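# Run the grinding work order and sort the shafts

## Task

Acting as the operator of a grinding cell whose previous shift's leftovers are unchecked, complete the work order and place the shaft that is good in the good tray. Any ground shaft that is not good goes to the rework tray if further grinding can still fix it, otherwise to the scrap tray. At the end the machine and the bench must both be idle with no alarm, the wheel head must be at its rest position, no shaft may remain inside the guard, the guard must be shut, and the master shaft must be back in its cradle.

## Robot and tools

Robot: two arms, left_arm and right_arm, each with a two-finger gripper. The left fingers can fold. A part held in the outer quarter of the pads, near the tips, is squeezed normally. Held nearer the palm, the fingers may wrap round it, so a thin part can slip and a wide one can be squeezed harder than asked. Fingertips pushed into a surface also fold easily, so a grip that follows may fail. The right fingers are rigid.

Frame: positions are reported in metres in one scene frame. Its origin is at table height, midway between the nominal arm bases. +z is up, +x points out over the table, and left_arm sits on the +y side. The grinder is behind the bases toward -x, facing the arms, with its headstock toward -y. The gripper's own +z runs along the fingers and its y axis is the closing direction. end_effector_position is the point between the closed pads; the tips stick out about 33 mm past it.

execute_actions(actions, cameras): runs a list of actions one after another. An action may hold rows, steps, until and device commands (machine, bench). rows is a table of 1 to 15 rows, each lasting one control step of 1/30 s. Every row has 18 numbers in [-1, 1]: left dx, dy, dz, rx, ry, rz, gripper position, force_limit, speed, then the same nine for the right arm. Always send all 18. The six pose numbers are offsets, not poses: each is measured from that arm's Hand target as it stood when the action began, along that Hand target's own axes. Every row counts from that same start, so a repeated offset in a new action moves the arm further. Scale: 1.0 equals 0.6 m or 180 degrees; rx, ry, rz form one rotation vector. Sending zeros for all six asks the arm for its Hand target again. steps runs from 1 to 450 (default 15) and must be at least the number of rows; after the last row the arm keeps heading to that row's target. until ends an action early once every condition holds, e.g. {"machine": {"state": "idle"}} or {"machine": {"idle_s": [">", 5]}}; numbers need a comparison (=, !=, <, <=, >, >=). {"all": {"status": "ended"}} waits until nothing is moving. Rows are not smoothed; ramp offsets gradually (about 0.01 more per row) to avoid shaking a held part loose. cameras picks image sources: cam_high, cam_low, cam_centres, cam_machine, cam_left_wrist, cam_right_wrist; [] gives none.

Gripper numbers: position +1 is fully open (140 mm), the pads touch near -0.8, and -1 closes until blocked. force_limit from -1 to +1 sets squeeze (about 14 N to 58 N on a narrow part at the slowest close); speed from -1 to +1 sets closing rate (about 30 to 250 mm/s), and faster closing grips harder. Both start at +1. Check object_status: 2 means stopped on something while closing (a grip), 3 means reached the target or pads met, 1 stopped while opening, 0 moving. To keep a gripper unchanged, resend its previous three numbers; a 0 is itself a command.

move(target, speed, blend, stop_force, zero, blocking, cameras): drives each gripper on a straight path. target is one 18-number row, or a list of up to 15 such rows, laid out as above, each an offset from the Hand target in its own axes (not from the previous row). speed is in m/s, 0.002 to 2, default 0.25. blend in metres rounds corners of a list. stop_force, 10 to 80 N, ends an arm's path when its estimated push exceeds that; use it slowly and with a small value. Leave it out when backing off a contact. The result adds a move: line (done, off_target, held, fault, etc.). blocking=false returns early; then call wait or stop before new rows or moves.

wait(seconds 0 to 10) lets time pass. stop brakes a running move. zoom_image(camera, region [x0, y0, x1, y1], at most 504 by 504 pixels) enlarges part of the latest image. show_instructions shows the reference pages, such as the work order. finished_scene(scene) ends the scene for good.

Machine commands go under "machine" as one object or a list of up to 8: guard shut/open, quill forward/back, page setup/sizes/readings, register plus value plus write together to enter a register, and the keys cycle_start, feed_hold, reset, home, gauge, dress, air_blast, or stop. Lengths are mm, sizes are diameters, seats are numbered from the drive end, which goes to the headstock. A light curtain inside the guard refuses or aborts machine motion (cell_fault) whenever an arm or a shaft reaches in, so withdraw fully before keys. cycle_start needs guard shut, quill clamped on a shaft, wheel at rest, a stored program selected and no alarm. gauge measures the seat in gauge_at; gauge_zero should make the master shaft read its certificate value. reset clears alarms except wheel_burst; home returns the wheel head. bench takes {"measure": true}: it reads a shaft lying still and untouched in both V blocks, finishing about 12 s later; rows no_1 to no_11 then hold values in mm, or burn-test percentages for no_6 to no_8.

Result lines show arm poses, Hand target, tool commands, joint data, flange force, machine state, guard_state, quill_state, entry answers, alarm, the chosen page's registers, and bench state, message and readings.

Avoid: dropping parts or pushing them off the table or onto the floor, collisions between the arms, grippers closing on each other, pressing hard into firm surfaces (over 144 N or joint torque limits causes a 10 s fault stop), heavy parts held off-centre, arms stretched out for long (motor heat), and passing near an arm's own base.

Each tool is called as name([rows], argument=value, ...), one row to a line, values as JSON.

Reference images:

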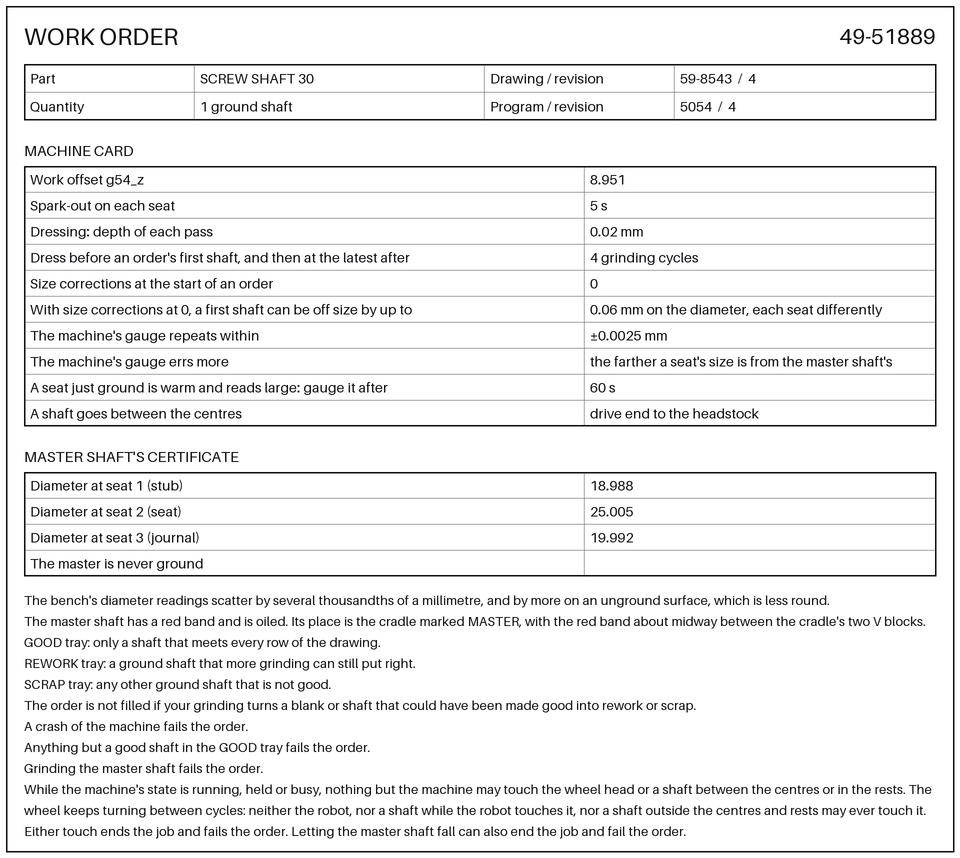

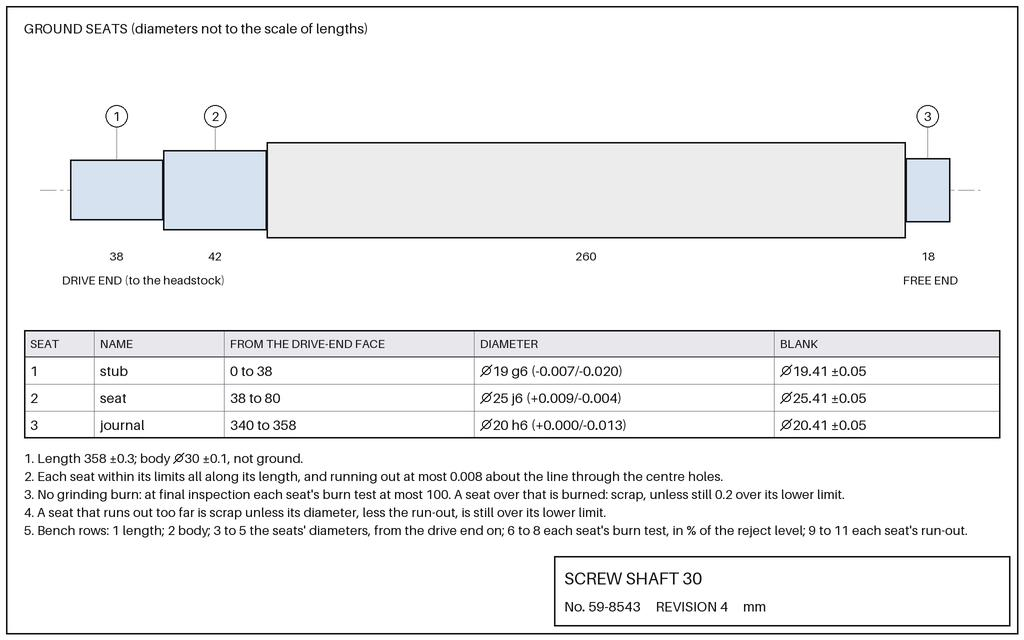

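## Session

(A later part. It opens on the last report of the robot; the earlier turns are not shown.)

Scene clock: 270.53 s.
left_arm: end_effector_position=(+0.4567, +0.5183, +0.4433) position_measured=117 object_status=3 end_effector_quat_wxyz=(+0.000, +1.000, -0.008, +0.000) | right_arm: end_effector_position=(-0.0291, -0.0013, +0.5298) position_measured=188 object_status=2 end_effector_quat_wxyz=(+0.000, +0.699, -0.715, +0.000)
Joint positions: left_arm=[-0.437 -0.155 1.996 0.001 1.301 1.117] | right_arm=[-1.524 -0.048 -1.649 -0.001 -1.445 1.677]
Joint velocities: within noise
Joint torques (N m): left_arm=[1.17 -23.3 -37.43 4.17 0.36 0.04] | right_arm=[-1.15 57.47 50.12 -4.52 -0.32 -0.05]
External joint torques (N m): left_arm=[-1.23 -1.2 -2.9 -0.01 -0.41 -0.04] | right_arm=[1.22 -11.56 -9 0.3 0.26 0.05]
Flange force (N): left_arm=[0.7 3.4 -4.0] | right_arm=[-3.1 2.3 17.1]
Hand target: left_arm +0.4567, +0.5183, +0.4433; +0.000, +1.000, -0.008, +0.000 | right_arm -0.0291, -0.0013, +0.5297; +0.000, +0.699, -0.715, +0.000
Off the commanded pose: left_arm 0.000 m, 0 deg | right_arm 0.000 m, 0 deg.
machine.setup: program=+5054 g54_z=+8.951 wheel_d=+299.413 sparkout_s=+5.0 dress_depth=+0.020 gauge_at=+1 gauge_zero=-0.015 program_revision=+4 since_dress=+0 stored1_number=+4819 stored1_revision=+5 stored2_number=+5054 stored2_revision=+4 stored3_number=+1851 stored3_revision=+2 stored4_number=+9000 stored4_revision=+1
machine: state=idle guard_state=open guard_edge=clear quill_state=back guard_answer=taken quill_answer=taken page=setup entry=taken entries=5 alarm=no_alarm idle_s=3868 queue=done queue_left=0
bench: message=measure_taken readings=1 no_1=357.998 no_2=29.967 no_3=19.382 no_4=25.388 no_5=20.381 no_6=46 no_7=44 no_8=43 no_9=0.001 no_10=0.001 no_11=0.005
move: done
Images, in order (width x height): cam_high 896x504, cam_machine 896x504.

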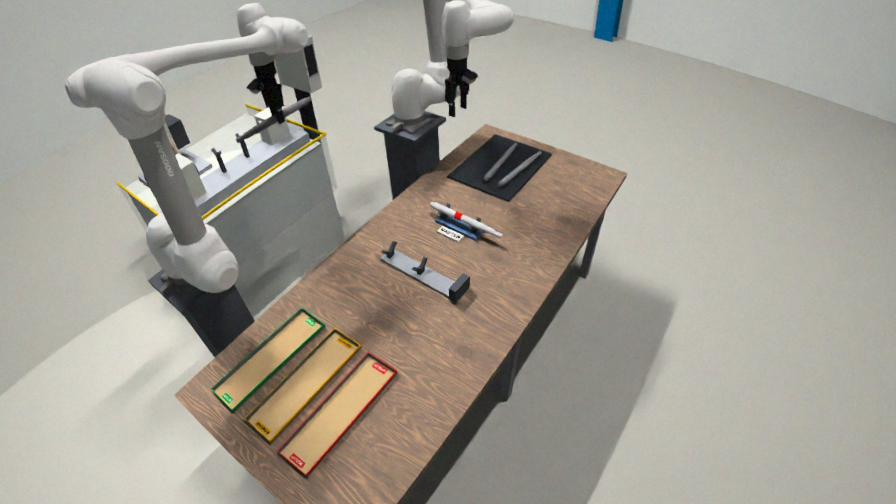

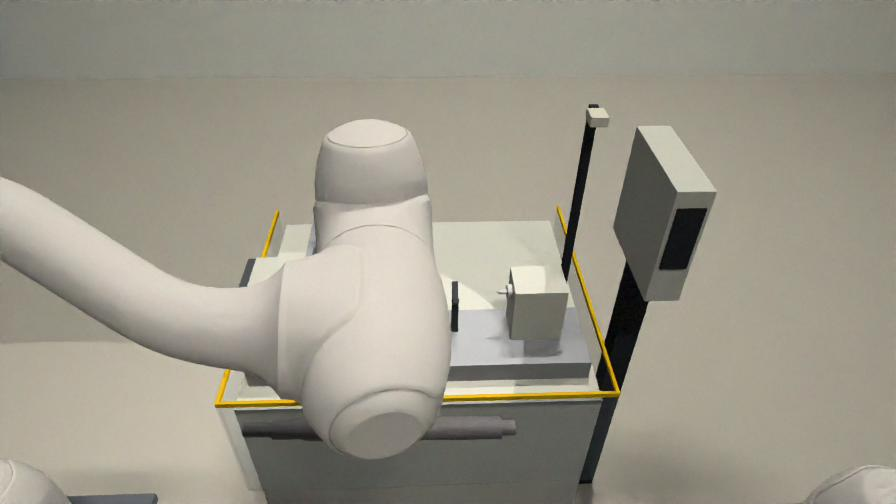

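move(target=[0,0,0,0,0,0,0.1,1,-1,-0.037,0.62,0.05,0,0,0,-1,1,-1], speed=0.3, cameras=[])

move(target=[0,0,0,0,0,0,0.1,1,-1,-0.025,0.416,0.1,0,0,0,-1,1,-1], speed=0.25, cameras=["cam_centres","cam_machine","cam_right_wrist"])

Scene clock: 280.53 s.
left_arm: end_effector_position=(+0.4567, +0.5183, +0.4433) position_measured=117 object_status=3 end_effector_quat_wxyz=(+0.000, +1.000, -0.008, +0.000) | right_arm: end_effector_position=(-0.4004, +0.0295, +0.4996) position_measured=188 object_status=2 end_effector_quat_wxyz=(+0.000, +0.699, -0.715, +0.000)
Joint positions: left_arm=[-0.437 -0.155 1.996 0.001 1.301 1.117] | right_arm=[-1.001 -0.281 -1.427 -0.001 -1.434 2.201]
Joint velocities: within noise
Joint torques (N m): left_arm=[1.5 -23.19 -37.51 4.18 0.38 0] | right_arm=[-0.82 82.32 49.6 -4.62 -0.2 -0.08]
External joint torques (N m): left_arm=[-1.54 -1.83 -3.18 0.01 -0.43 0] | right_arm=[0.9 -12.43 -8.39 0.42 0.14 0.08]
Flange force (N): left_arm=[-0.2 3.7 -4.7] | right_arm=[-1.1 2.3 15.7]
Hand target: left_arm +0.4567, +0.5183, +0.4433; +0.000, +1.000, -0.008, +0.000 | right_arm -0.4005, +0.0295, +0.4995; +0.000, +0.699, -0.715, +0.000
Off the commanded pose: left_arm 0.000 m, 0 deg | right_arm 0.000 m, 0 deg.
machine.setup: program=+5054 g54_z=+8.951 wheel_d=+299.413 sparkout_s=+5.0 dress_depth=+0.020 gauge_at=+1 gauge_zero=-0.015 program_revision=+4 since_dress=+0 stored1_number=+4819 stored1_revision=+5 stored2_number=+5054 stored2_revision=+4 stored3_number=+1851 stored3_revision=+2 stored4_number=+9000 stored4_revision=+1
machine: state=idle guard_state=open guard_edge=clear quill_state=back guard_answer=taken quill_answer=taken page=setup entry=taken entries=5 alarm=no_alarm idle_s=3878 queue=done queue_left=0
bench: message=measure_taken readings=1 no_1=357.998 no_2=29.967 no_3=19.382 no_4=25.388 no_5=20.381 no_6=46 no_7=44 no_8=43 no_9=0.001 no_10=0.001 no_11=0.005
move: done
No camera images: "cameras" was empty.

Scene clock: 281.97 s.
left_arm: end_effector_position=(+0.4567, +0.5183, +0.4433) position_measured=117 object_status=3 end_effector_quat_wxyz=(+0.000, +1.000, -0.008, +0.000) | right_arm: end_effector_position=(-0.6495, +0.0503, +0.4395) position_measured=188 object_status=2 end_effector_quat_wxyz=(+0.000, +0.699, -0.715, +0.000)
Joint positions: left_arm=[-0.437 -0.155 1.996 0.001 1.301 1.117] | right_arm=[-0.785 -0.585 -1.09 -0.001 -1.467 2.416]
Joint velocities: within noise
Joint torques (N m): left_arm=[1.24 -23.08 -37.35 4.19 0.36 -0.02] | right_arm=[-0.76 113.3 50.02 -4.5 -0.28 -0.15]
External joint torques (N m): left_arm=[-1.24 -1.83 -3.32 0 -0.41 0.02] | right_arm=[0.88 -15.3 -8.69 0.29 0.24 0.15]
Flange force (N): left_arm=[0.4 3.1 -4.9] | right_arm=[-0.5 2.2 16.3]
Hand target: left_arm +0.4567, +0.5183, +0.4433; +0.000, +1.000, -0.008, +0.000 | right_arm -0.6496, +0.0502, +0.4394; +0.000, +0.699, -0.715, +0.000
Off the commanded pose: left_arm 0.000 m, 0 deg | right_arm 0.000 m, 0 deg.
machine.setup: program=+5054 g54_z=+8.951 wheel_d=+299.413 sparkout_s=+5.0 dress_depth=+0.020 gauge_at=+1 gauge_zero=-0.015 program_revision=+4 since_dress=+0 stored1_number=+4819 stored1_revision=+5 stored2_number=+5054 stored2_revision=+4 stored3_number=+1851 stored3_revision=+2 stored4_number=+9000 stored4_revision=+1
machine: state=idle guard_state=open guard_edge=clear quill_state=back guard_answer=taken quill_answer=taken page=setup entry=taken entries=5 alarm=no_alarm idle_s=3879 queue=done queue_left=0
bench: message=measure_taken readings=1 no_1=357.998 no_2=29.967 no_3=19.382 no_4=25.388 no_5=20.381 no_6=46 no_7=44 no_8=43 no_9=0.001 no_10=0.001 no_11=0.005
move: done
Images, in order (width x height): cam_centres 896x504, cam_machine 896x504, cam_right_wrist 896x504.

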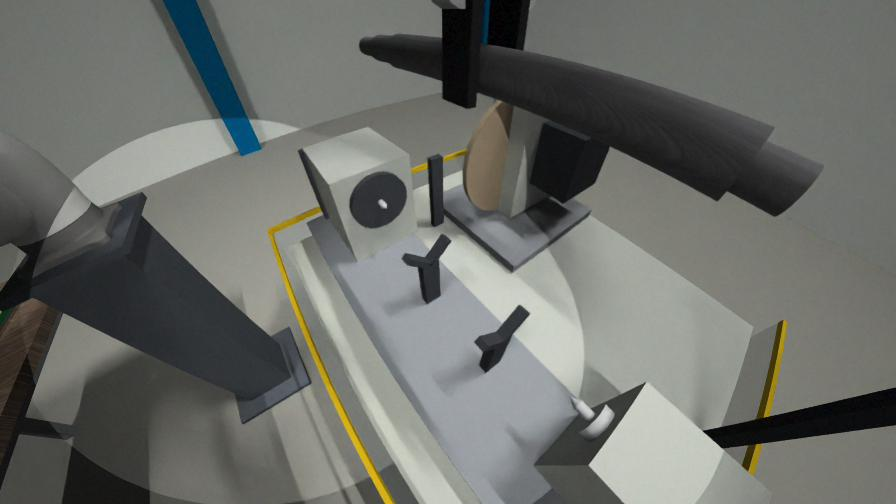

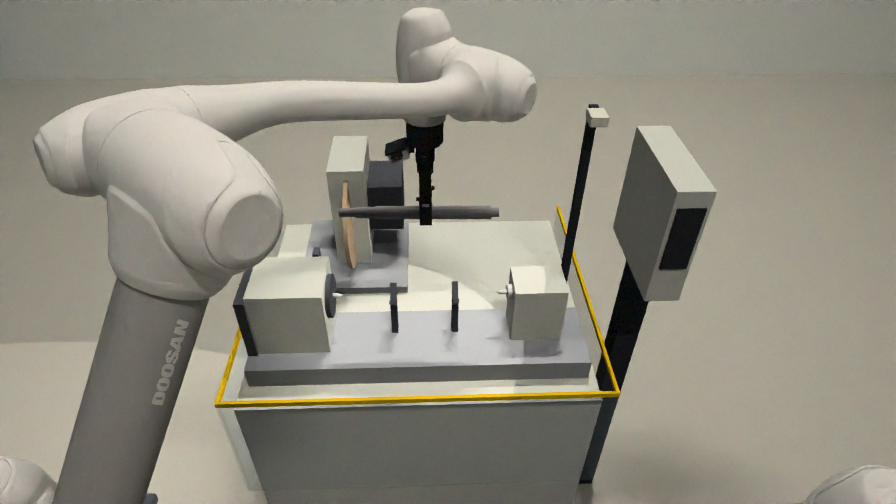

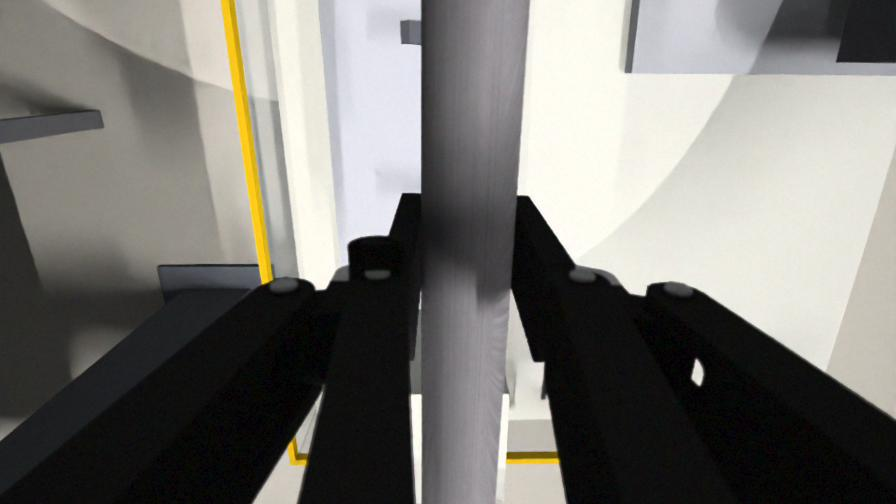

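move(target=[0,0,0,0,0,0,0.1,1,-1,0.003,0,0.385,0,0,0,-1,1,-1], speed=0.12, cameras=["cam_centres","cam_machine","cam_right_wrist"])

zoom_image(camera="cam_machine", region=[300, 240, 580, 360])

zoom_image(camera="cam_centres", region=[330, 150, 630, 420])

Scene clock: 293.47 s.
left_arm: end_effector_position=(+0.4567, +0.5183, +0.4433) position_measured=117 object_status=3 end_effector_quat_wxyz=(+0.000, +1.000, -0.008, +0.000) | right_arm: end_effector_position=(-0.6496, +0.0485, +0.2085) position_measured=188 object_status=2 end_effector_quat_wxyz=(+0.000, +0.699, -0.715, +0.000)
Joint positions: left_arm=[-0.437 -0.155 1.996 0.001 1.301 1.117] | right_arm=[-0.784 -0.693 -1.339 0 -1.11 2.418]
Joint velocities: within noise
Joint torques (N m): left_arm=[1.21 -23.03 -37.47 4.21 0.35 0.04] | right_arm=[-1.43 117.4 44.98 -4.19 -0.15 -0.14]
External joint torques (N m): left_arm=[-1.29 -1.03 -2.75 -0.06 -0.4 -0.04] | right_arm=[1.66 -15.22 -7.99 0.43 0.11 0.14]
Flange force (N): left_arm=[0.8 3.5 -3.8] | right_arm=[0.7 2.2 16.8]
Hand target: left_arm +0.4567, +0.5183, +0.4433; +0.000, +1.000, -0.008, +0.000 | right_arm -0.6495, +0.0484, +0.2084; +0.000, +0.699, -0.715, +0.000
Off the commanded pose: left_arm 0.000 m, 0 deg | right_arm 0.000 m, 0 deg.
machine.setup: program=+5054 g54_z=+8.951 wheel_d=+299.413 sparkout_s=+5.0 dress_depth=+0.020 gauge_at=+1 gauge_zero=-0.015 program_revision=+4 since_dress=+0 stored1_number=+4819 stored1_revision=+5 stored2_number=+5054 stored2_revision=+4 stored3_number=+1851 stored3_revision=+2 stored4_number=+9000 stored4_revision=+1
machine: state=idle guard_state=open guard_edge=clear quill_state=back guard_answer=taken quill_answer=taken page=setup entry=taken entries=5 alarm=no_alarm idle_s=3891 queue=done queue_left=0
bench: message=measure_taken readings=1 no_1=357.998 no_2=29.967 no_3=19.382 no_4=25.388 no_5=20.381 no_6=46 no_7=44 no_8=43 no_9=0.001 no_10=0.001 no_11=0.005
move: done
Images, in order (width x height): cam_centres 896x504, cam_machine 896x504, cam_right_wrist 896x504.

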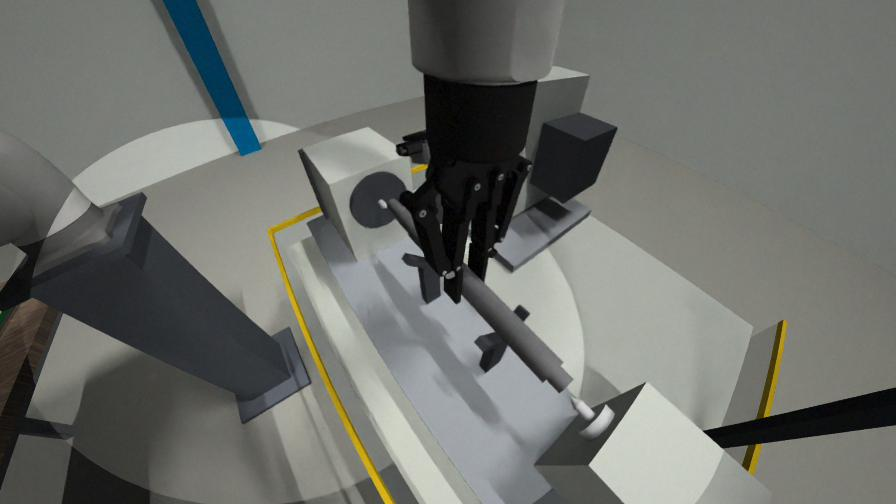

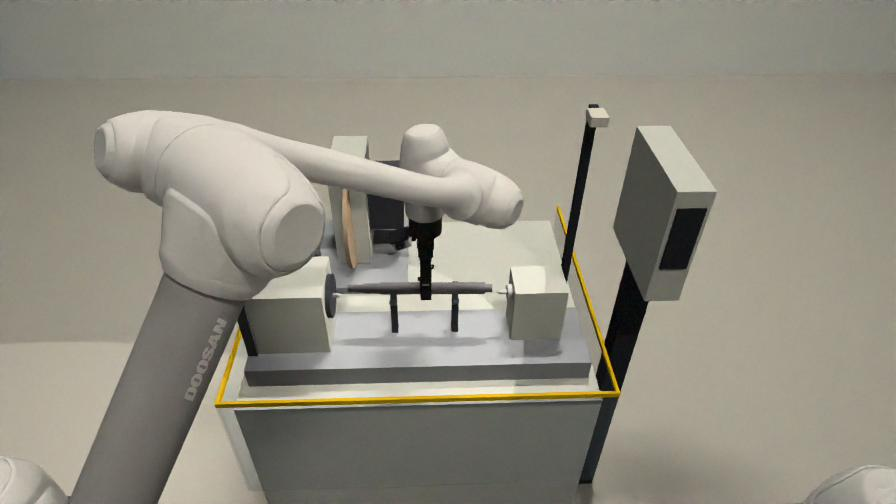

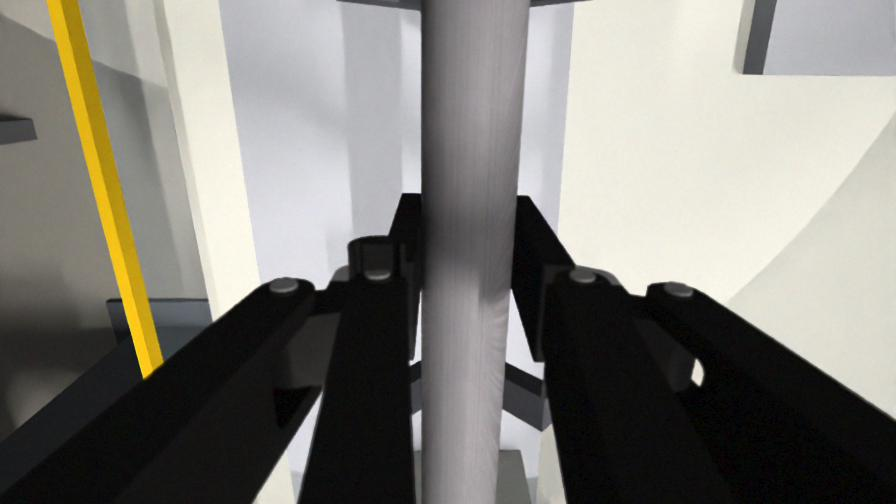

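Scaled by 1.800 from the camera's 896x504 image, which has a finer 1280x720 frame.

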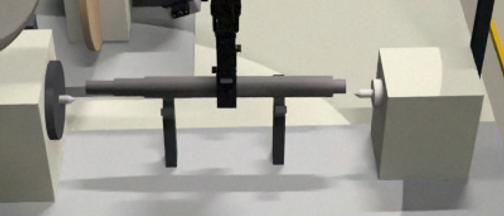

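Scaled by 1.680 from the camera's 896x504 image, which has a finer 1280x720 frame.

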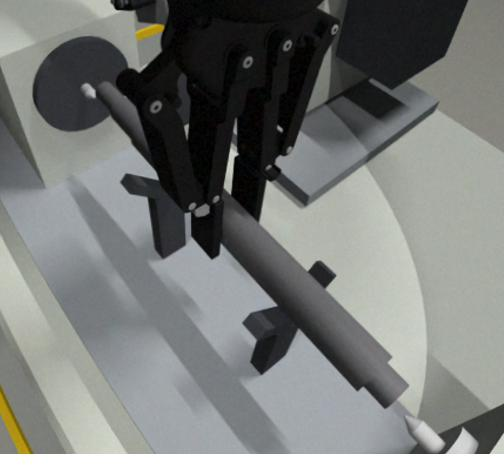

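move(target=[0,0,0,0,0,0,0.1,1,-1,0.0167,0,0,0,0,0,-1,1,-1], speed=0.05, cameras=[])

move(target=[0,0,0,0,0,0,0.1,1,-1,0,0,0.055,0,0,0,-1,1,-1], speed=0.015, stop_force=12, cameras=["cam_centres","cam_machine","cam_right_wrist"])

zoom_image(camera="cam_machine", region=[300, 240, 580, 360])

zoom_image(camera="cam_centres", region=[330, 150, 630, 420])

Scene clock: 303.00 s.
left_arm: end_effector_position=(+0.4567, +0.5183, +0.4433) position_measured=117 object_status=3 end_effector_quat_wxyz=(+0.000, +1.000, -0.008, +0.000) | right_arm: end_effector_position=(-0.6497, +0.0384, +0.2084) position_measured=188 object_status=2 end_effector_quat_wxyz=(+0.000, +0.699, -0.715, +0.000)
Joint positions: left_arm=[-0.437 -0.155 1.996 0.001 1.301 1.117] | right_arm=[-0.775 -0.683 -1.357 -0.001 -1.102 2.426]
Joint velocities: within noise
Joint torques (N m): left_arm=[0.93 -23.5 -37.43 4.12 0.39 0.01] | right_arm=[-0.67 116.28 44.82 -4.1 -0.26 -0.11]
External joint torques (N m): left_arm=[-1.04 -1.35 -3.18 0.05 -0.44 -0.01] | right_arm=[0.77 -14.09 -7.65 0.31 0.22 0.11]
Flange force (N): left_arm=[1.1 3.0 -4.5] | right_arm=[0.5 0.9 16.0]
Hand target: left_arm +0.4567, +0.5183, +0.4433; +0.000, +1.000, -0.008, +0.000 | right_arm -0.6497, +0.0384, +0.2084; +0.000, +0.699, -0.715, +0.000
Off the commanded pose: left_arm 0.000 m, 0 deg | right_arm 0.000 m, 0 deg.
machine.setup: program=+5054 g54_z=+8.951 wheel_d=+299.413 sparkout_s=+5.0 dress_depth=+0.020 gauge_at=+1 gauge_zero=-0.015 program_revision=+4 since_dress=+0 stored1_number=+4819 stored1_revision=+5 stored2_number=+5054 stored2_revision=+4 stored3_number=+1851 stored3_revision=+2 stored4_number=+9000 stored4_revision=+1
machine: state=idle guard_state=open guard_edge=clear quill_state=back guard_answer=taken quill_answer=taken page=setup entry=taken entries=5 alarm=no_alarm idle_s=3900 queue=done queue_left=0
bench: message=measure_taken readings=1 no_1=357.998 no_2=29.967 no_3=19.382 no_4=25.388 no_5=20.381 no_6=46 no_7=44 no_8=43 no_9=0.001 no_10=0.001 no_11=0.005
move: done
No camera images: "cameras" was empty.

Scene clock: 304.70 s.
left_arm: end_effector_position=(+0.4567, +0.5183, +0.4433) position_measured=117 object_status=3 end_effector_quat_wxyz=(+0.000, +1.000, -0.008, +0.000) | right_arm: end_effector_position=(-0.6498, +0.0385, +0.1919) position_measured=188 object_status=2 end_effector_quat_wxyz=(+0.000, +0.699, -0.715, +0.000)
Joint positions: left_arm=[-0.437 -0.155 1.996 0.001 1.301 1.117] | right_arm=[-0.775 -0.696 -1.368 -0.001 -1.078 2.426]
Joint velocities: within noise
Joint torques (N m): left_arm=[1.34 -23 -37.53 4.18 0.38 0.01] | right_arm=[-1.19 98.9 35.82 -3.88 0.74 0.76]
External joint torques (N m): left_arm=[-1.41 -1.46 -2.98 -0.01 -0.43 -0.01] | right_arm=[1.32 3.69 0.86 0.15 -0.78 -0.76]
Flange force (N): left_arm=[0.3 3.6 -4.2] | right_arm=[2.0 -1.2 -4.5]
Hand target: left_arm +0.4567, +0.5183, +0.4433; +0.000, +1.000, -0.008, +0.000 | right_arm -0.6498, +0.0385, +0.1919; +0.000, +0.699, -0.715, +0.000 (not the last commanded pose)
Off the commanded pose: left_arm 0.000 m, 0 deg | right_arm 0.017 m, 0 deg.
machine.setup: program=+5054 g54_z=+8.951 wheel_d=+299.413 sparkout_s=+5.0 dress_depth=+0.020 gauge_at=+1 gauge_zero=-0.015 program_revision=+4 since_dress=+0 stored1_number=+4819 stored1_revision=+5 stored2_number=+5054 stored2_revision=+4 stored3_number=+1851 stored3_revision=+2 stored4_number=+9000 stored4_revision=+1
machine: state=idle guard_state=open guard_edge=clear quill_state=back guard_answer=taken quill_answer=taken page=setup entry=taken entries=5 alarm=no_alarm idle_s=3902 queue=done queue_left=0
bench: message=measure_taken readings=1 no_1=357.998 no_2=29.967 no_3=19.382 no_4=25.388 no_5=20.381 no_6=46 no_7=44 no_8=43 no_9=0.001 no_10=0.001 no_11=0.005
move: contact (right_arm)
Images, in order (width x height): cam_centres 896x504, cam_machine 896x504, cam_right_wrist 896x504.

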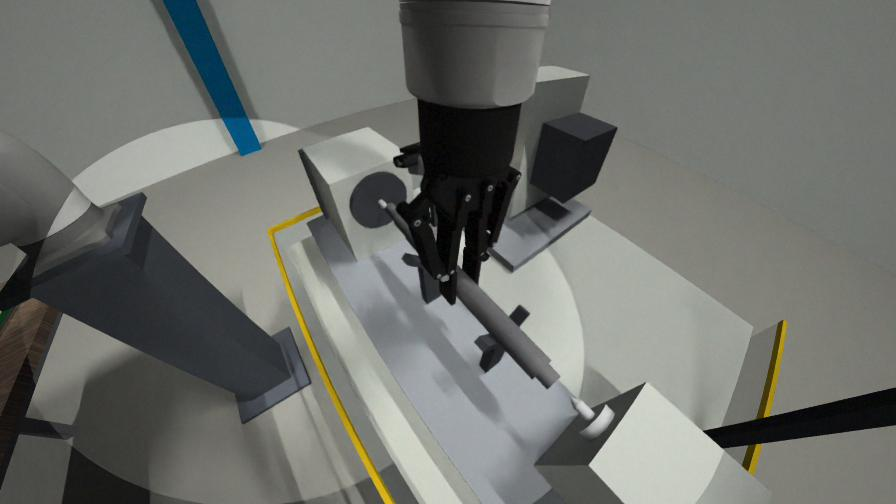

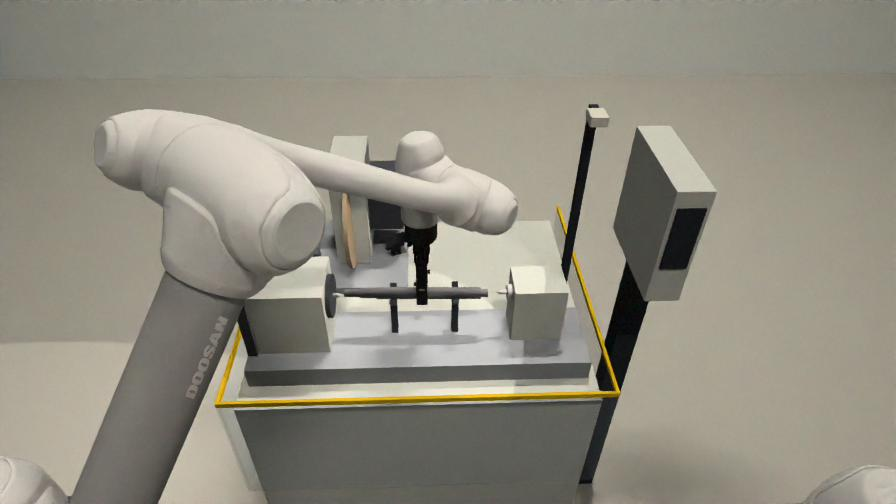

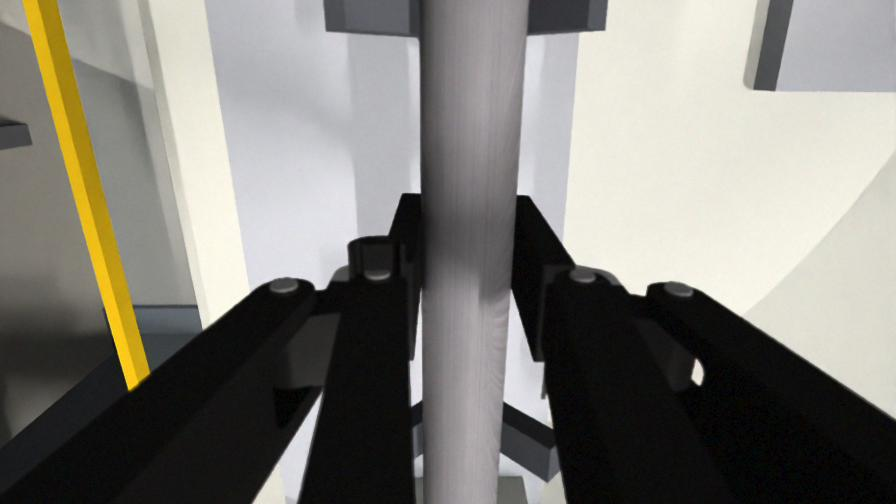

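Scaled by 1.800 from the camera's 896x504 image, which has a finer 1280x720 frame.

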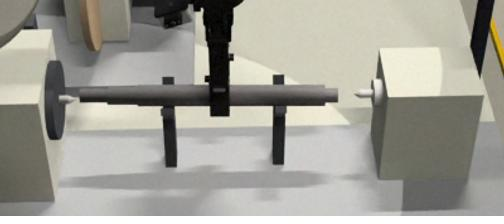

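Scaled by 1.680 from the camera's 896x504 image, which has a finer 1280x720 frame.

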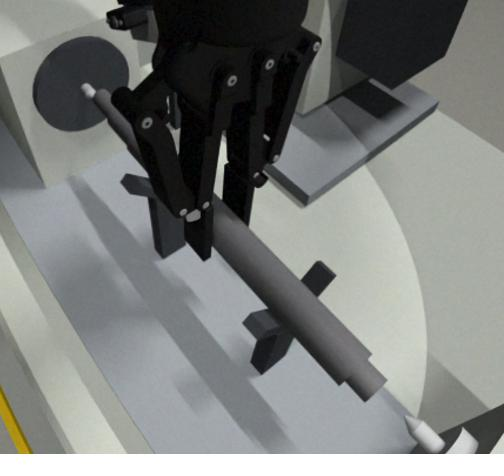

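move(target=[0,0,0,0,0,0,0.1,1,-1,0,0,0.012,0,0,0,-1,1,-1], speed=0.01, stop_force=20, cameras=["cam_machine","cam_right_wrist"])

zoom_image(camera="cam_machine", region=[310, 260, 520, 340])

Scene clock: 312.73 s.
left_arm: end_effector_position=(+0.4567, +0.5183, +0.4433) position_measured=117 object_status=3 end_effector_quat_wxyz=(+0.000, +1.000, -0.008, +0.000) | right_arm: end_effector_position=(-0.6499, +0.0385, +0.1910) position_measured=188 object_status=2 end_effector_quat_wxyz=(+0.000, +0.699, -0.715, +0.000)
Joint positions: left_arm=[-0.437 -0.155 1.996 0.001 1.301 1.117] | right_arm=[-0.775 -0.697 -1.368 -0.001 -1.077 2.426]
Joint velocities: within noise
Joint torques (N m): left_arm=[1.26 -23.02 -37.49 4.2 0.33 -0.01] | right_arm=[-1.39 65.8 21.02 -3.42 3.24 1.08]
External joint torques (N m): left_arm=[-1.34 -1.21 -2.87 -0.04 -0.38 0.01] | right_arm=[1.55 36 15.39 -0.29 -3.27 -1.08]
Flange force (N): left_arm=[0.6 3.5 -4.0] | right_arm=[5.9 -5.5 -42.2]
Hand target: left_arm +0.4567, +0.5183, +0.4433; +0.000, +1.000, -0.008, +0.000 | right_arm -0.6499, +0.0385, +0.1909; +0.000, +0.699, -0.715, +0.000 (not the last commanded pose)
Off the commanded pose: left_arm 0.000 m, 0 deg | right_arm 0.006 m, 0 deg.
machine.setup: program=+5054 g54_z=+8.951 wheel_d=+299.413 sparkout_s=+5.0 dress_depth=+0.020 gauge_at=+1 gauge_zero=-0.015 program_revision=+4 since_dress=+0 stored1_number=+4819 stored1_revision=+5 stored2_number=+5054 stored2_revision=+4 stored3_number=+1851 stored3_revision=+2 stored4_number=+9000 stored4_revision=+1
machine: state=idle guard_state=open guard_edge=clear quill_state=back guard_answer=taken quill_answer=taken page=setup entry=taken entries=5 alarm=no_alarm idle_s=3910 queue=done queue_left=0
bench: message=measure_taken readings=1 no_1=357.998 no_2=29.967 no_3=19.382 no_4=25.388 no_5=20.381 no_6=46 no_7=44 no_8=43 no_9=0.001 no_10=0.001 no_11=0.005
move: contact (right_arm)
Images, in order (width x height): cam_machine 896x504, cam_right_wrist 896x504.

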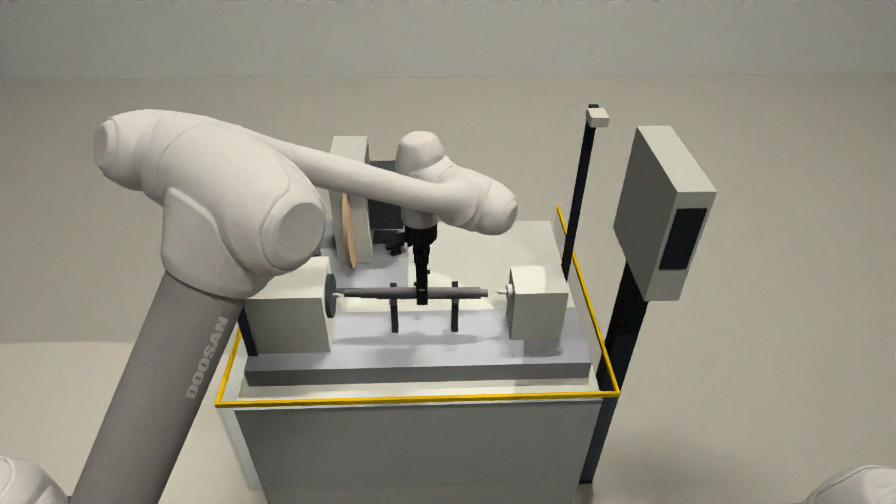

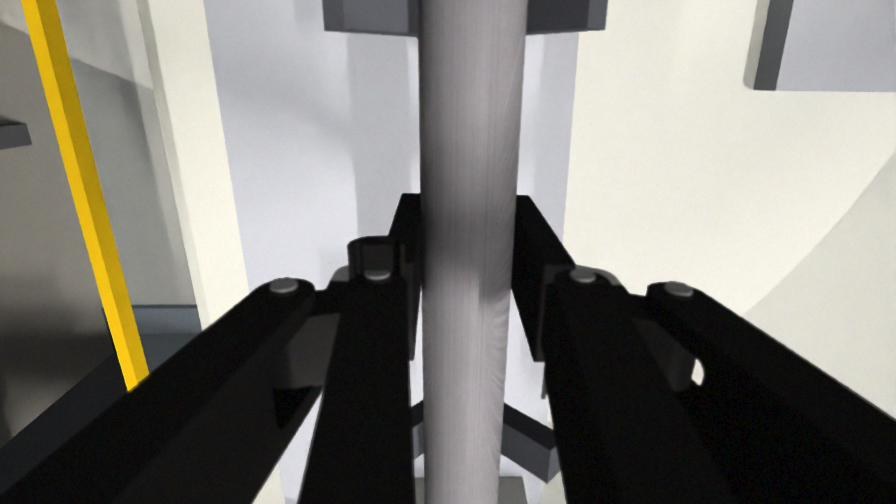

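Scaled by 2.400 from the camera's 896x504 image, which has a finer 1280x720 frame.

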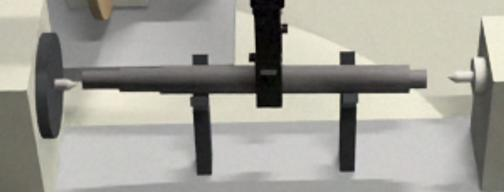

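execute_actions([
  {"rows":[[0,0,0,0,0,0,0.1,1,-1,0,0,-0.001,0,0,0,0.1,1,-1]],"steps":60},
], cameras=["cam_centres","cam_right_wrist","cam_machine"])

zoom_image(camera="cam_machine", region=[310, 260, 520, 340])

zoom_image(camera="cam_centres", region=[330, 150, 630, 420])

Scene clock: 320.77 s.
left_arm: end_effector_position=(+0.4567, +0.5183, +0.4433) position_measured=117 object_status=3 end_effector_quat_wxyz=(+0.000, +1.000, -0.008, +0.000) | right_arm: end_effector_position=(-0.6499, +0.0386, +0.1915) position_measured=117 object_status=3 end_effector_quat_wxyz=(+0.000, +0.699, -0.715, +0.000)
Joint positions: left_arm=[-0.437 -0.155 1.996 0.001 1.301 1.117] | right_arm=[-0.775 -0.696 -1.368 -0.001 -1.078 2.426]
Joint velocities: within noise
Joint torques (N m): left_arm=[0.97 -22.92 -37.64 4.18 0.37 0.03] | right_arm=[-0.8 102 36.12 -4.1 -0.12 -0.09]
External joint torques (N m): left_arm=[-1.24 -1.2 -2.73 -0.04 -0.43 -0.02] | right_arm=[0.96 0.25 0.42 0.37 0.08 0.09]
Flange force (N): left_arm=[0.5 3.3 -3.7] | right_arm=[0.4 1.2 -0.3]
Hand target: left_arm +0.4567, +0.5183, +0.4433; +0.000, +1.000, -0.008, +0.000 | right_arm -0.6499, +0.0385, +0.1915; +0.000, +0.699, -0.715, +0.000
Off the commanded pose: left_arm 0.000 m, 0 deg | right_arm 0.000 m, 0 deg.
machine.setup: program=+5054 g54_z=+8.951 wheel_d=+299.413 sparkout_s=+5.0 dress_depth=+0.020 gauge_at=+1 gauge_zero=-0.015 program_revision=+4 since_dress=+0 stored1_number=+4819 stored1_revision=+5 stored2_number=+5054 stored2_revision=+4 stored3_number=+1851 stored3_revision=+2 stored4_number=+9000 stored4_revision=+1
machine: state=idle guard_state=open guard_edge=clear quill_state=back guard_answer=taken quill_answer=taken page=setup entry=taken entries=5 alarm=no_alarm idle_s=3918 queue=done queue_left=0
bench: message=measure_taken readings=1 no_1=357.998 no_2=29.967 no_3=19.382 no_4=25.388 no_5=20.381 no_6=46 no_7=44 no_8=43 no_9=0.001 no_10=0.001 no_11=0.005
Images, in order (width x height): cam_centres 896x504, cam_machine 896x504, cam_right_wrist 896x504.

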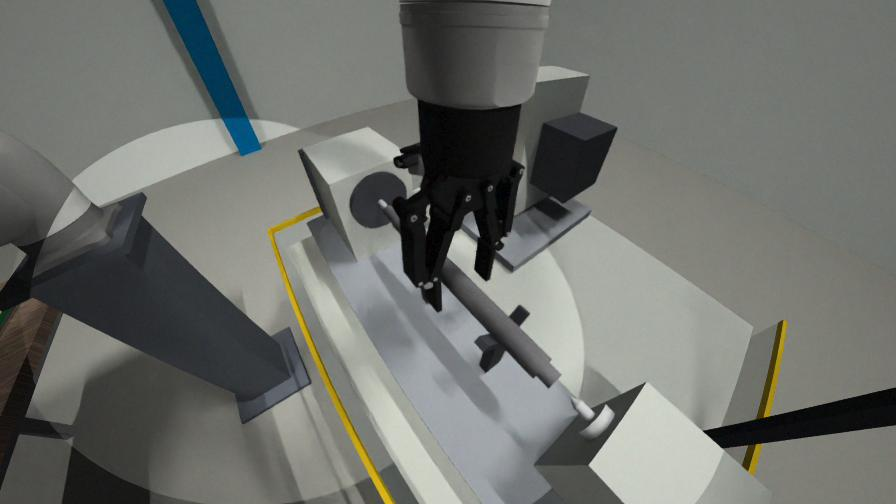

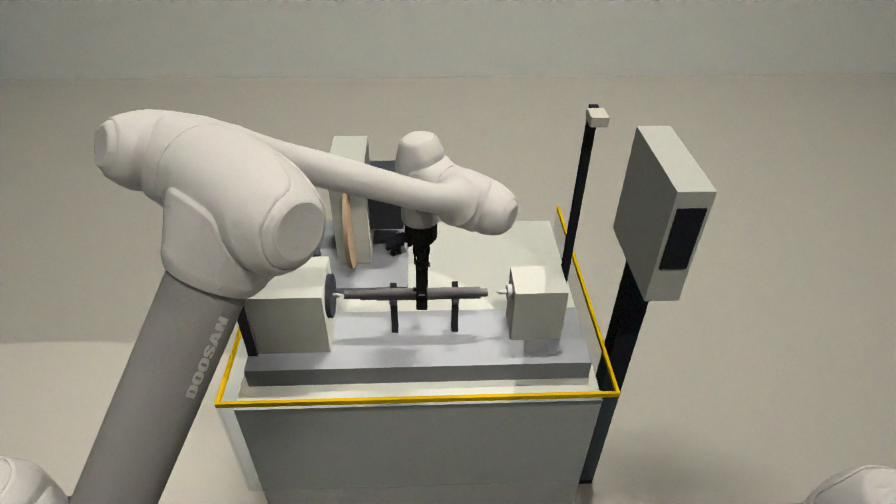

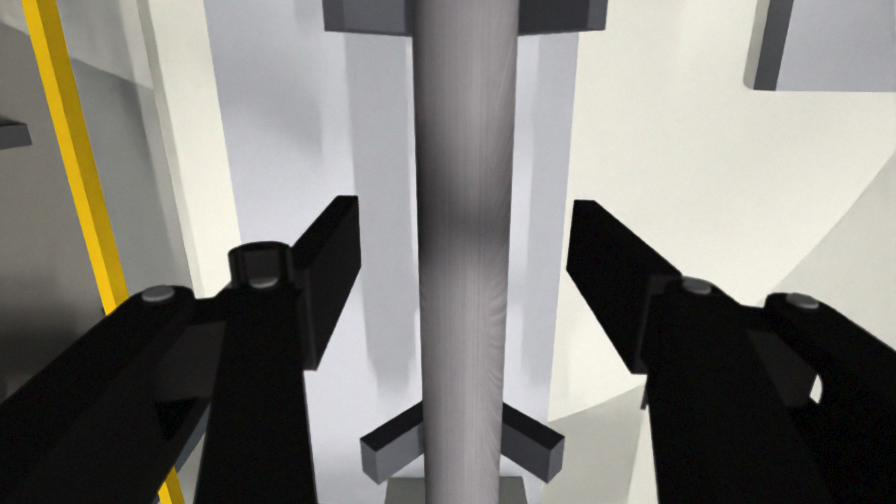

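Scaled by 2.400 from the camera's 896x504 image, which has a finer 1280x720 frame.

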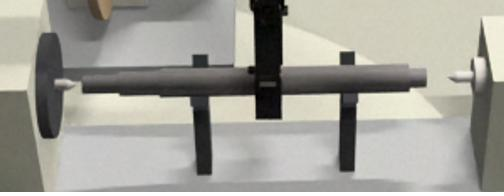

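Scaled by 1.680 from the camera's 896x504 image, which has a finer 1280x720 frame.

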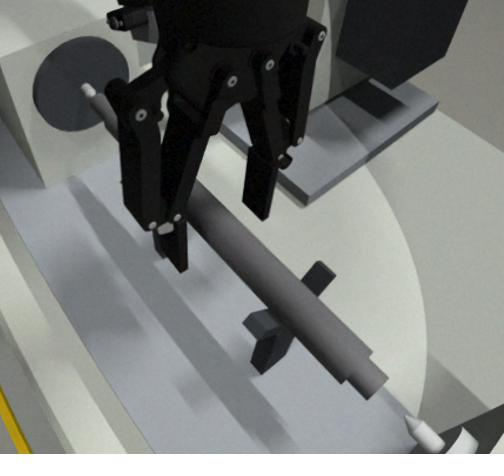

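move([
  [0,0,0,0,0,0,0.1,1,-1,0,0,-0.12,0,0,0,0.1,1,-1],
  [0,0,0,0,0,0,0.1,1,-1,0,0,-0.5,0,0,0,0.1,1,-1],
  [0,0,0,0,0,0,0.1,1,-1,0.02,-0.7,-0.55,0,0,0,0.1,1,-1],
], speed=[0.1,0.3,0.35], blend=[0,0.05,0], cameras=["cam_machine"])

execute_actions([
  {"machine":[{"quill":"forward"},{"guard":"shut"}],"steps":240,"until":{"machine":{"guard_state":"shut"}}},
], cameras=["cam_machine","cam_centres"])

zoom_image(camera="cam_machine", region=[310, 260, 520, 340])

Scene clock: 334.80 s.
left_arm: end_effector_position=(+0.4567, +0.5183, +0.4433) position_measured=117 object_status=3 end_effector_quat_wxyz=(+0.000, +1.000, -0.008, +0.000) | right_arm: end_effector_position=(-0.2304, +0.0167, +0.5216) position_measured=117 object_status=3 end_effector_quat_wxyz=(+0.000, +0.699, -0.715, +0.000)
Joint positions: left_arm=[-0.437 -0.155 1.996 0.001 1.301 1.117] | right_arm=[-1.21 -0.138 -1.564 0 -1.44 1.991]
Joint velocities: within noise
Joint torques (N m): left_arm=[1.48 -23.08 -37.58 4.14 0.39 0.02] | right_arm=[-1.76 56.15 40.88 -4.62 -0.07 -0.12]
External joint torques (N m): left_arm=[-1.44 -1.91 -2.89 0.02 -0.43 -0.02] | right_arm=[1.86 -0.92 0.34 0.4 0.02 0.12]
Flange force (N): left_arm=[-0.6 3.3 -4.3] | right_arm=[-0.7 3.6 -0.3]
Hand target: left_arm +0.4567, +0.5183, +0.4433; +0.000, +1.000, -0.008, +0.000 | right_arm -0.2304, +0.0167, +0.5216; +0.000, +0.699, -0.715, +0.000
Off the commanded pose: left_arm 0.000 m, 0 deg | right_arm 0.000 m, 0 deg.
machine.setup: program=+5054 g54_z=+8.951 wheel_d=+299.413 sparkout_s=+5.0 dress_depth=+0.020 gauge_at=+1 gauge_zero=-0.015 program_revision=+4 since_dress=+0 stored1_number=+4819 stored1_revision=+5 stored2_number=+5054 stored2_revision=+4 stored3_number=+1851 stored3_revision=+2 stored4_number=+9000 stored4_revision=+1
machine: state=idle guard_state=open guard_edge=clear quill_state=back guard_answer=taken quill_answer=taken page=setup entry=taken entries=5 alarm=no_alarm idle_s=3931 queue=done queue_left=0
bench: message=measure_taken readings=1 no_1=357.998 no_2=29.967 no_3=19.382 no_4=25.388 no_5=20.381 no_6=46 no_7=44 no_8=43 no_9=0.001 no_10=0.001 no_11=0.005
move: done
Images, in order (width x height): cam_machine 896x504.

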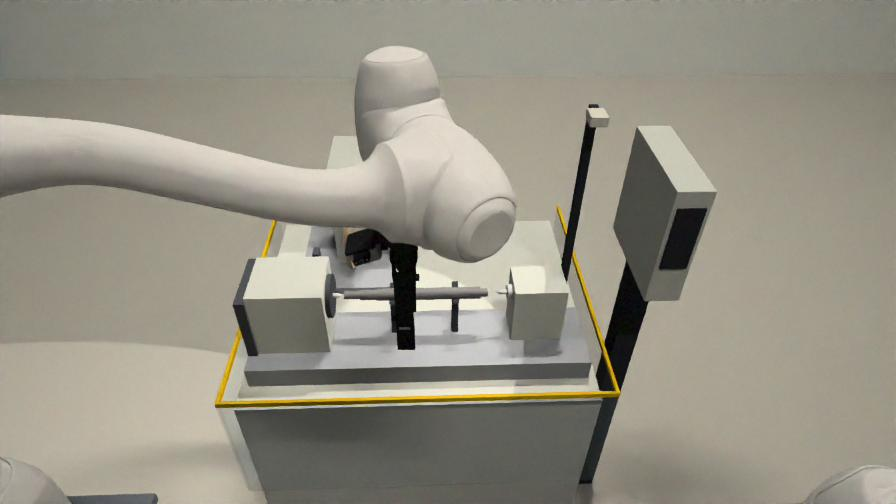

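Scene clock: 339.90 s.
left_arm: end_effector_position=(+0.4567, +0.5183, +0.4433) position_measured=117 object_status=3 end_effector_quat_wxyz=(+0.000, +1.000, -0.008, +0.000) | right_arm: end_effector_position=(-0.2304, +0.0167, +0.5216) position_measured=117 object_status=3 end_effector_quat_wxyz=(+0.000, +0.699, -0.715, +0.000)
Joint positions: left_arm=[-0.437 -0.155 1.996 0.001 1.301 1.117] | right_arm=[-1.21 -0.138 -1.564 0 -1.44 1.991]
Joint velocities: within noise
Joint torques (N m): left_arm=[1.4 -23.32 -37.59 4.2 0.37 0.07] | right_arm=[-1.18 55.85 40.92 -4.63 -0.1 -0.15]
External joint torques (N m): left_arm=[-1.4 -1.27 -2.85 -0.03 -0.42 -0.07] | right_arm=[1.14 0.38 0.56 0.39 0.04 0.15]
Flange force (N): left_arm=[0.4 3.7 -4.0] | right_arm=[0.4 2.0 -0.9]
Hand target: left_arm +0.4567, +0.5183, +0.4433; +0.000, +1.000, -0.008, +0.000 | right_arm -0.2304, +0.0167, +0.5216; +0.000, +0.699, -0.715, +0.000
Tool commands: left_gripper/position=+0.1 left_gripper/force_limit=+1.0 left_gripper/speed=-1.0 right_gripper/position=+0.1 right_gripper/force_limit=+1.0 right_gripper/speed=-1.0
Off the commanded pose: left_arm 0.000 m, 0 deg | right_arm 0.000 m, 0 deg.
machine.setup: program=+5054 g54_z=+8.951 wheel_d=+299.413 sparkout_s=+5.0 dress_depth=+0.020 gauge_at=+1 gauge_zero=-0.015 program_revision=+4 since_dress=+0 stored1_number=+4819 stored1_revision=+5 stored2_number=+5054 stored2_revision=+4 stored3_number=+1851 stored3_revision=+2 stored4_number=+9000 stored4_revision=+1
machine: state=idle guard_state=shut guard_edge=clear quill_state=clamped guard_answer=taken quill_answer=taken page=setup entry=taken entries=5 alarm=no_alarm idle_s=3937 queue=running queue_left=0
bench: message=measure_taken readings=1 no_1=357.998 no_2=29.967 no_3=19.382 no_4=25.388 no_5=20.381 no_6=46 no_7=44 no_8=43 no_9=0.001 no_10=0.001 no_11=0.005
Images, in order (width x height): cam_centres 896x504, cam_machine 896x504.

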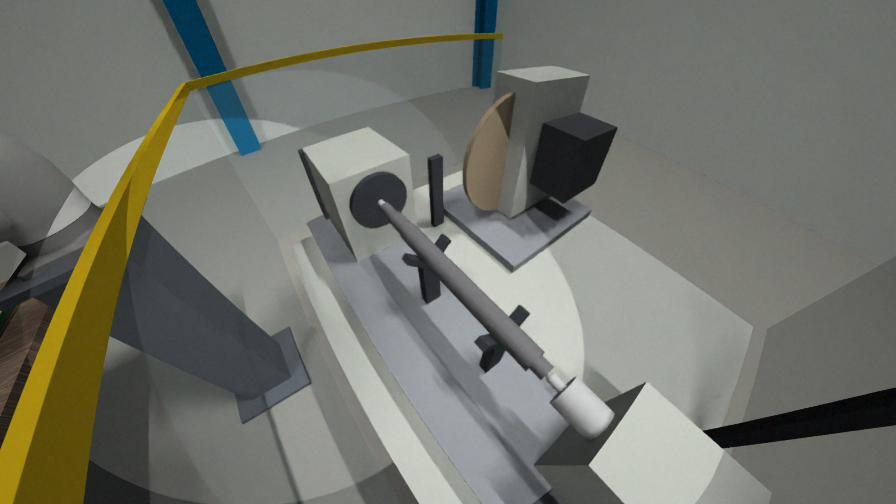

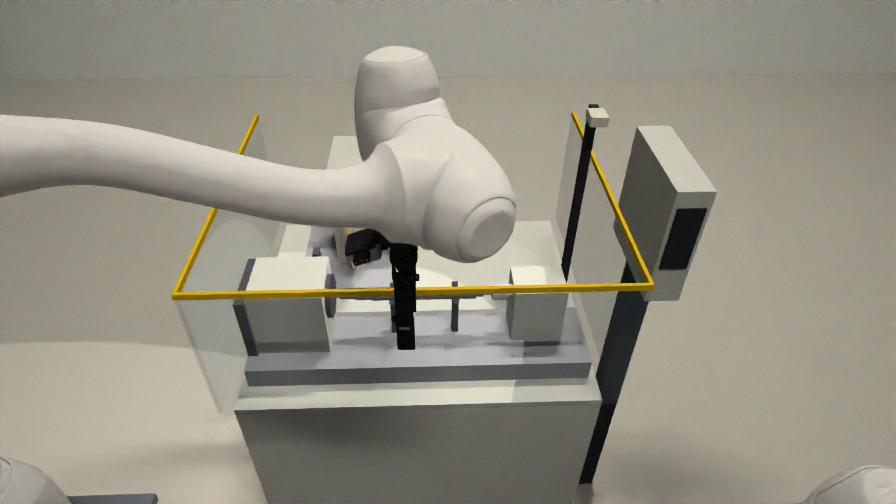

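Scaled by 2.400 from the camera's 896x504 image, which has a finer 1280x720 frame.

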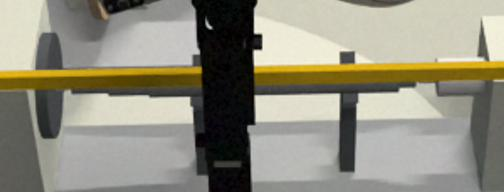

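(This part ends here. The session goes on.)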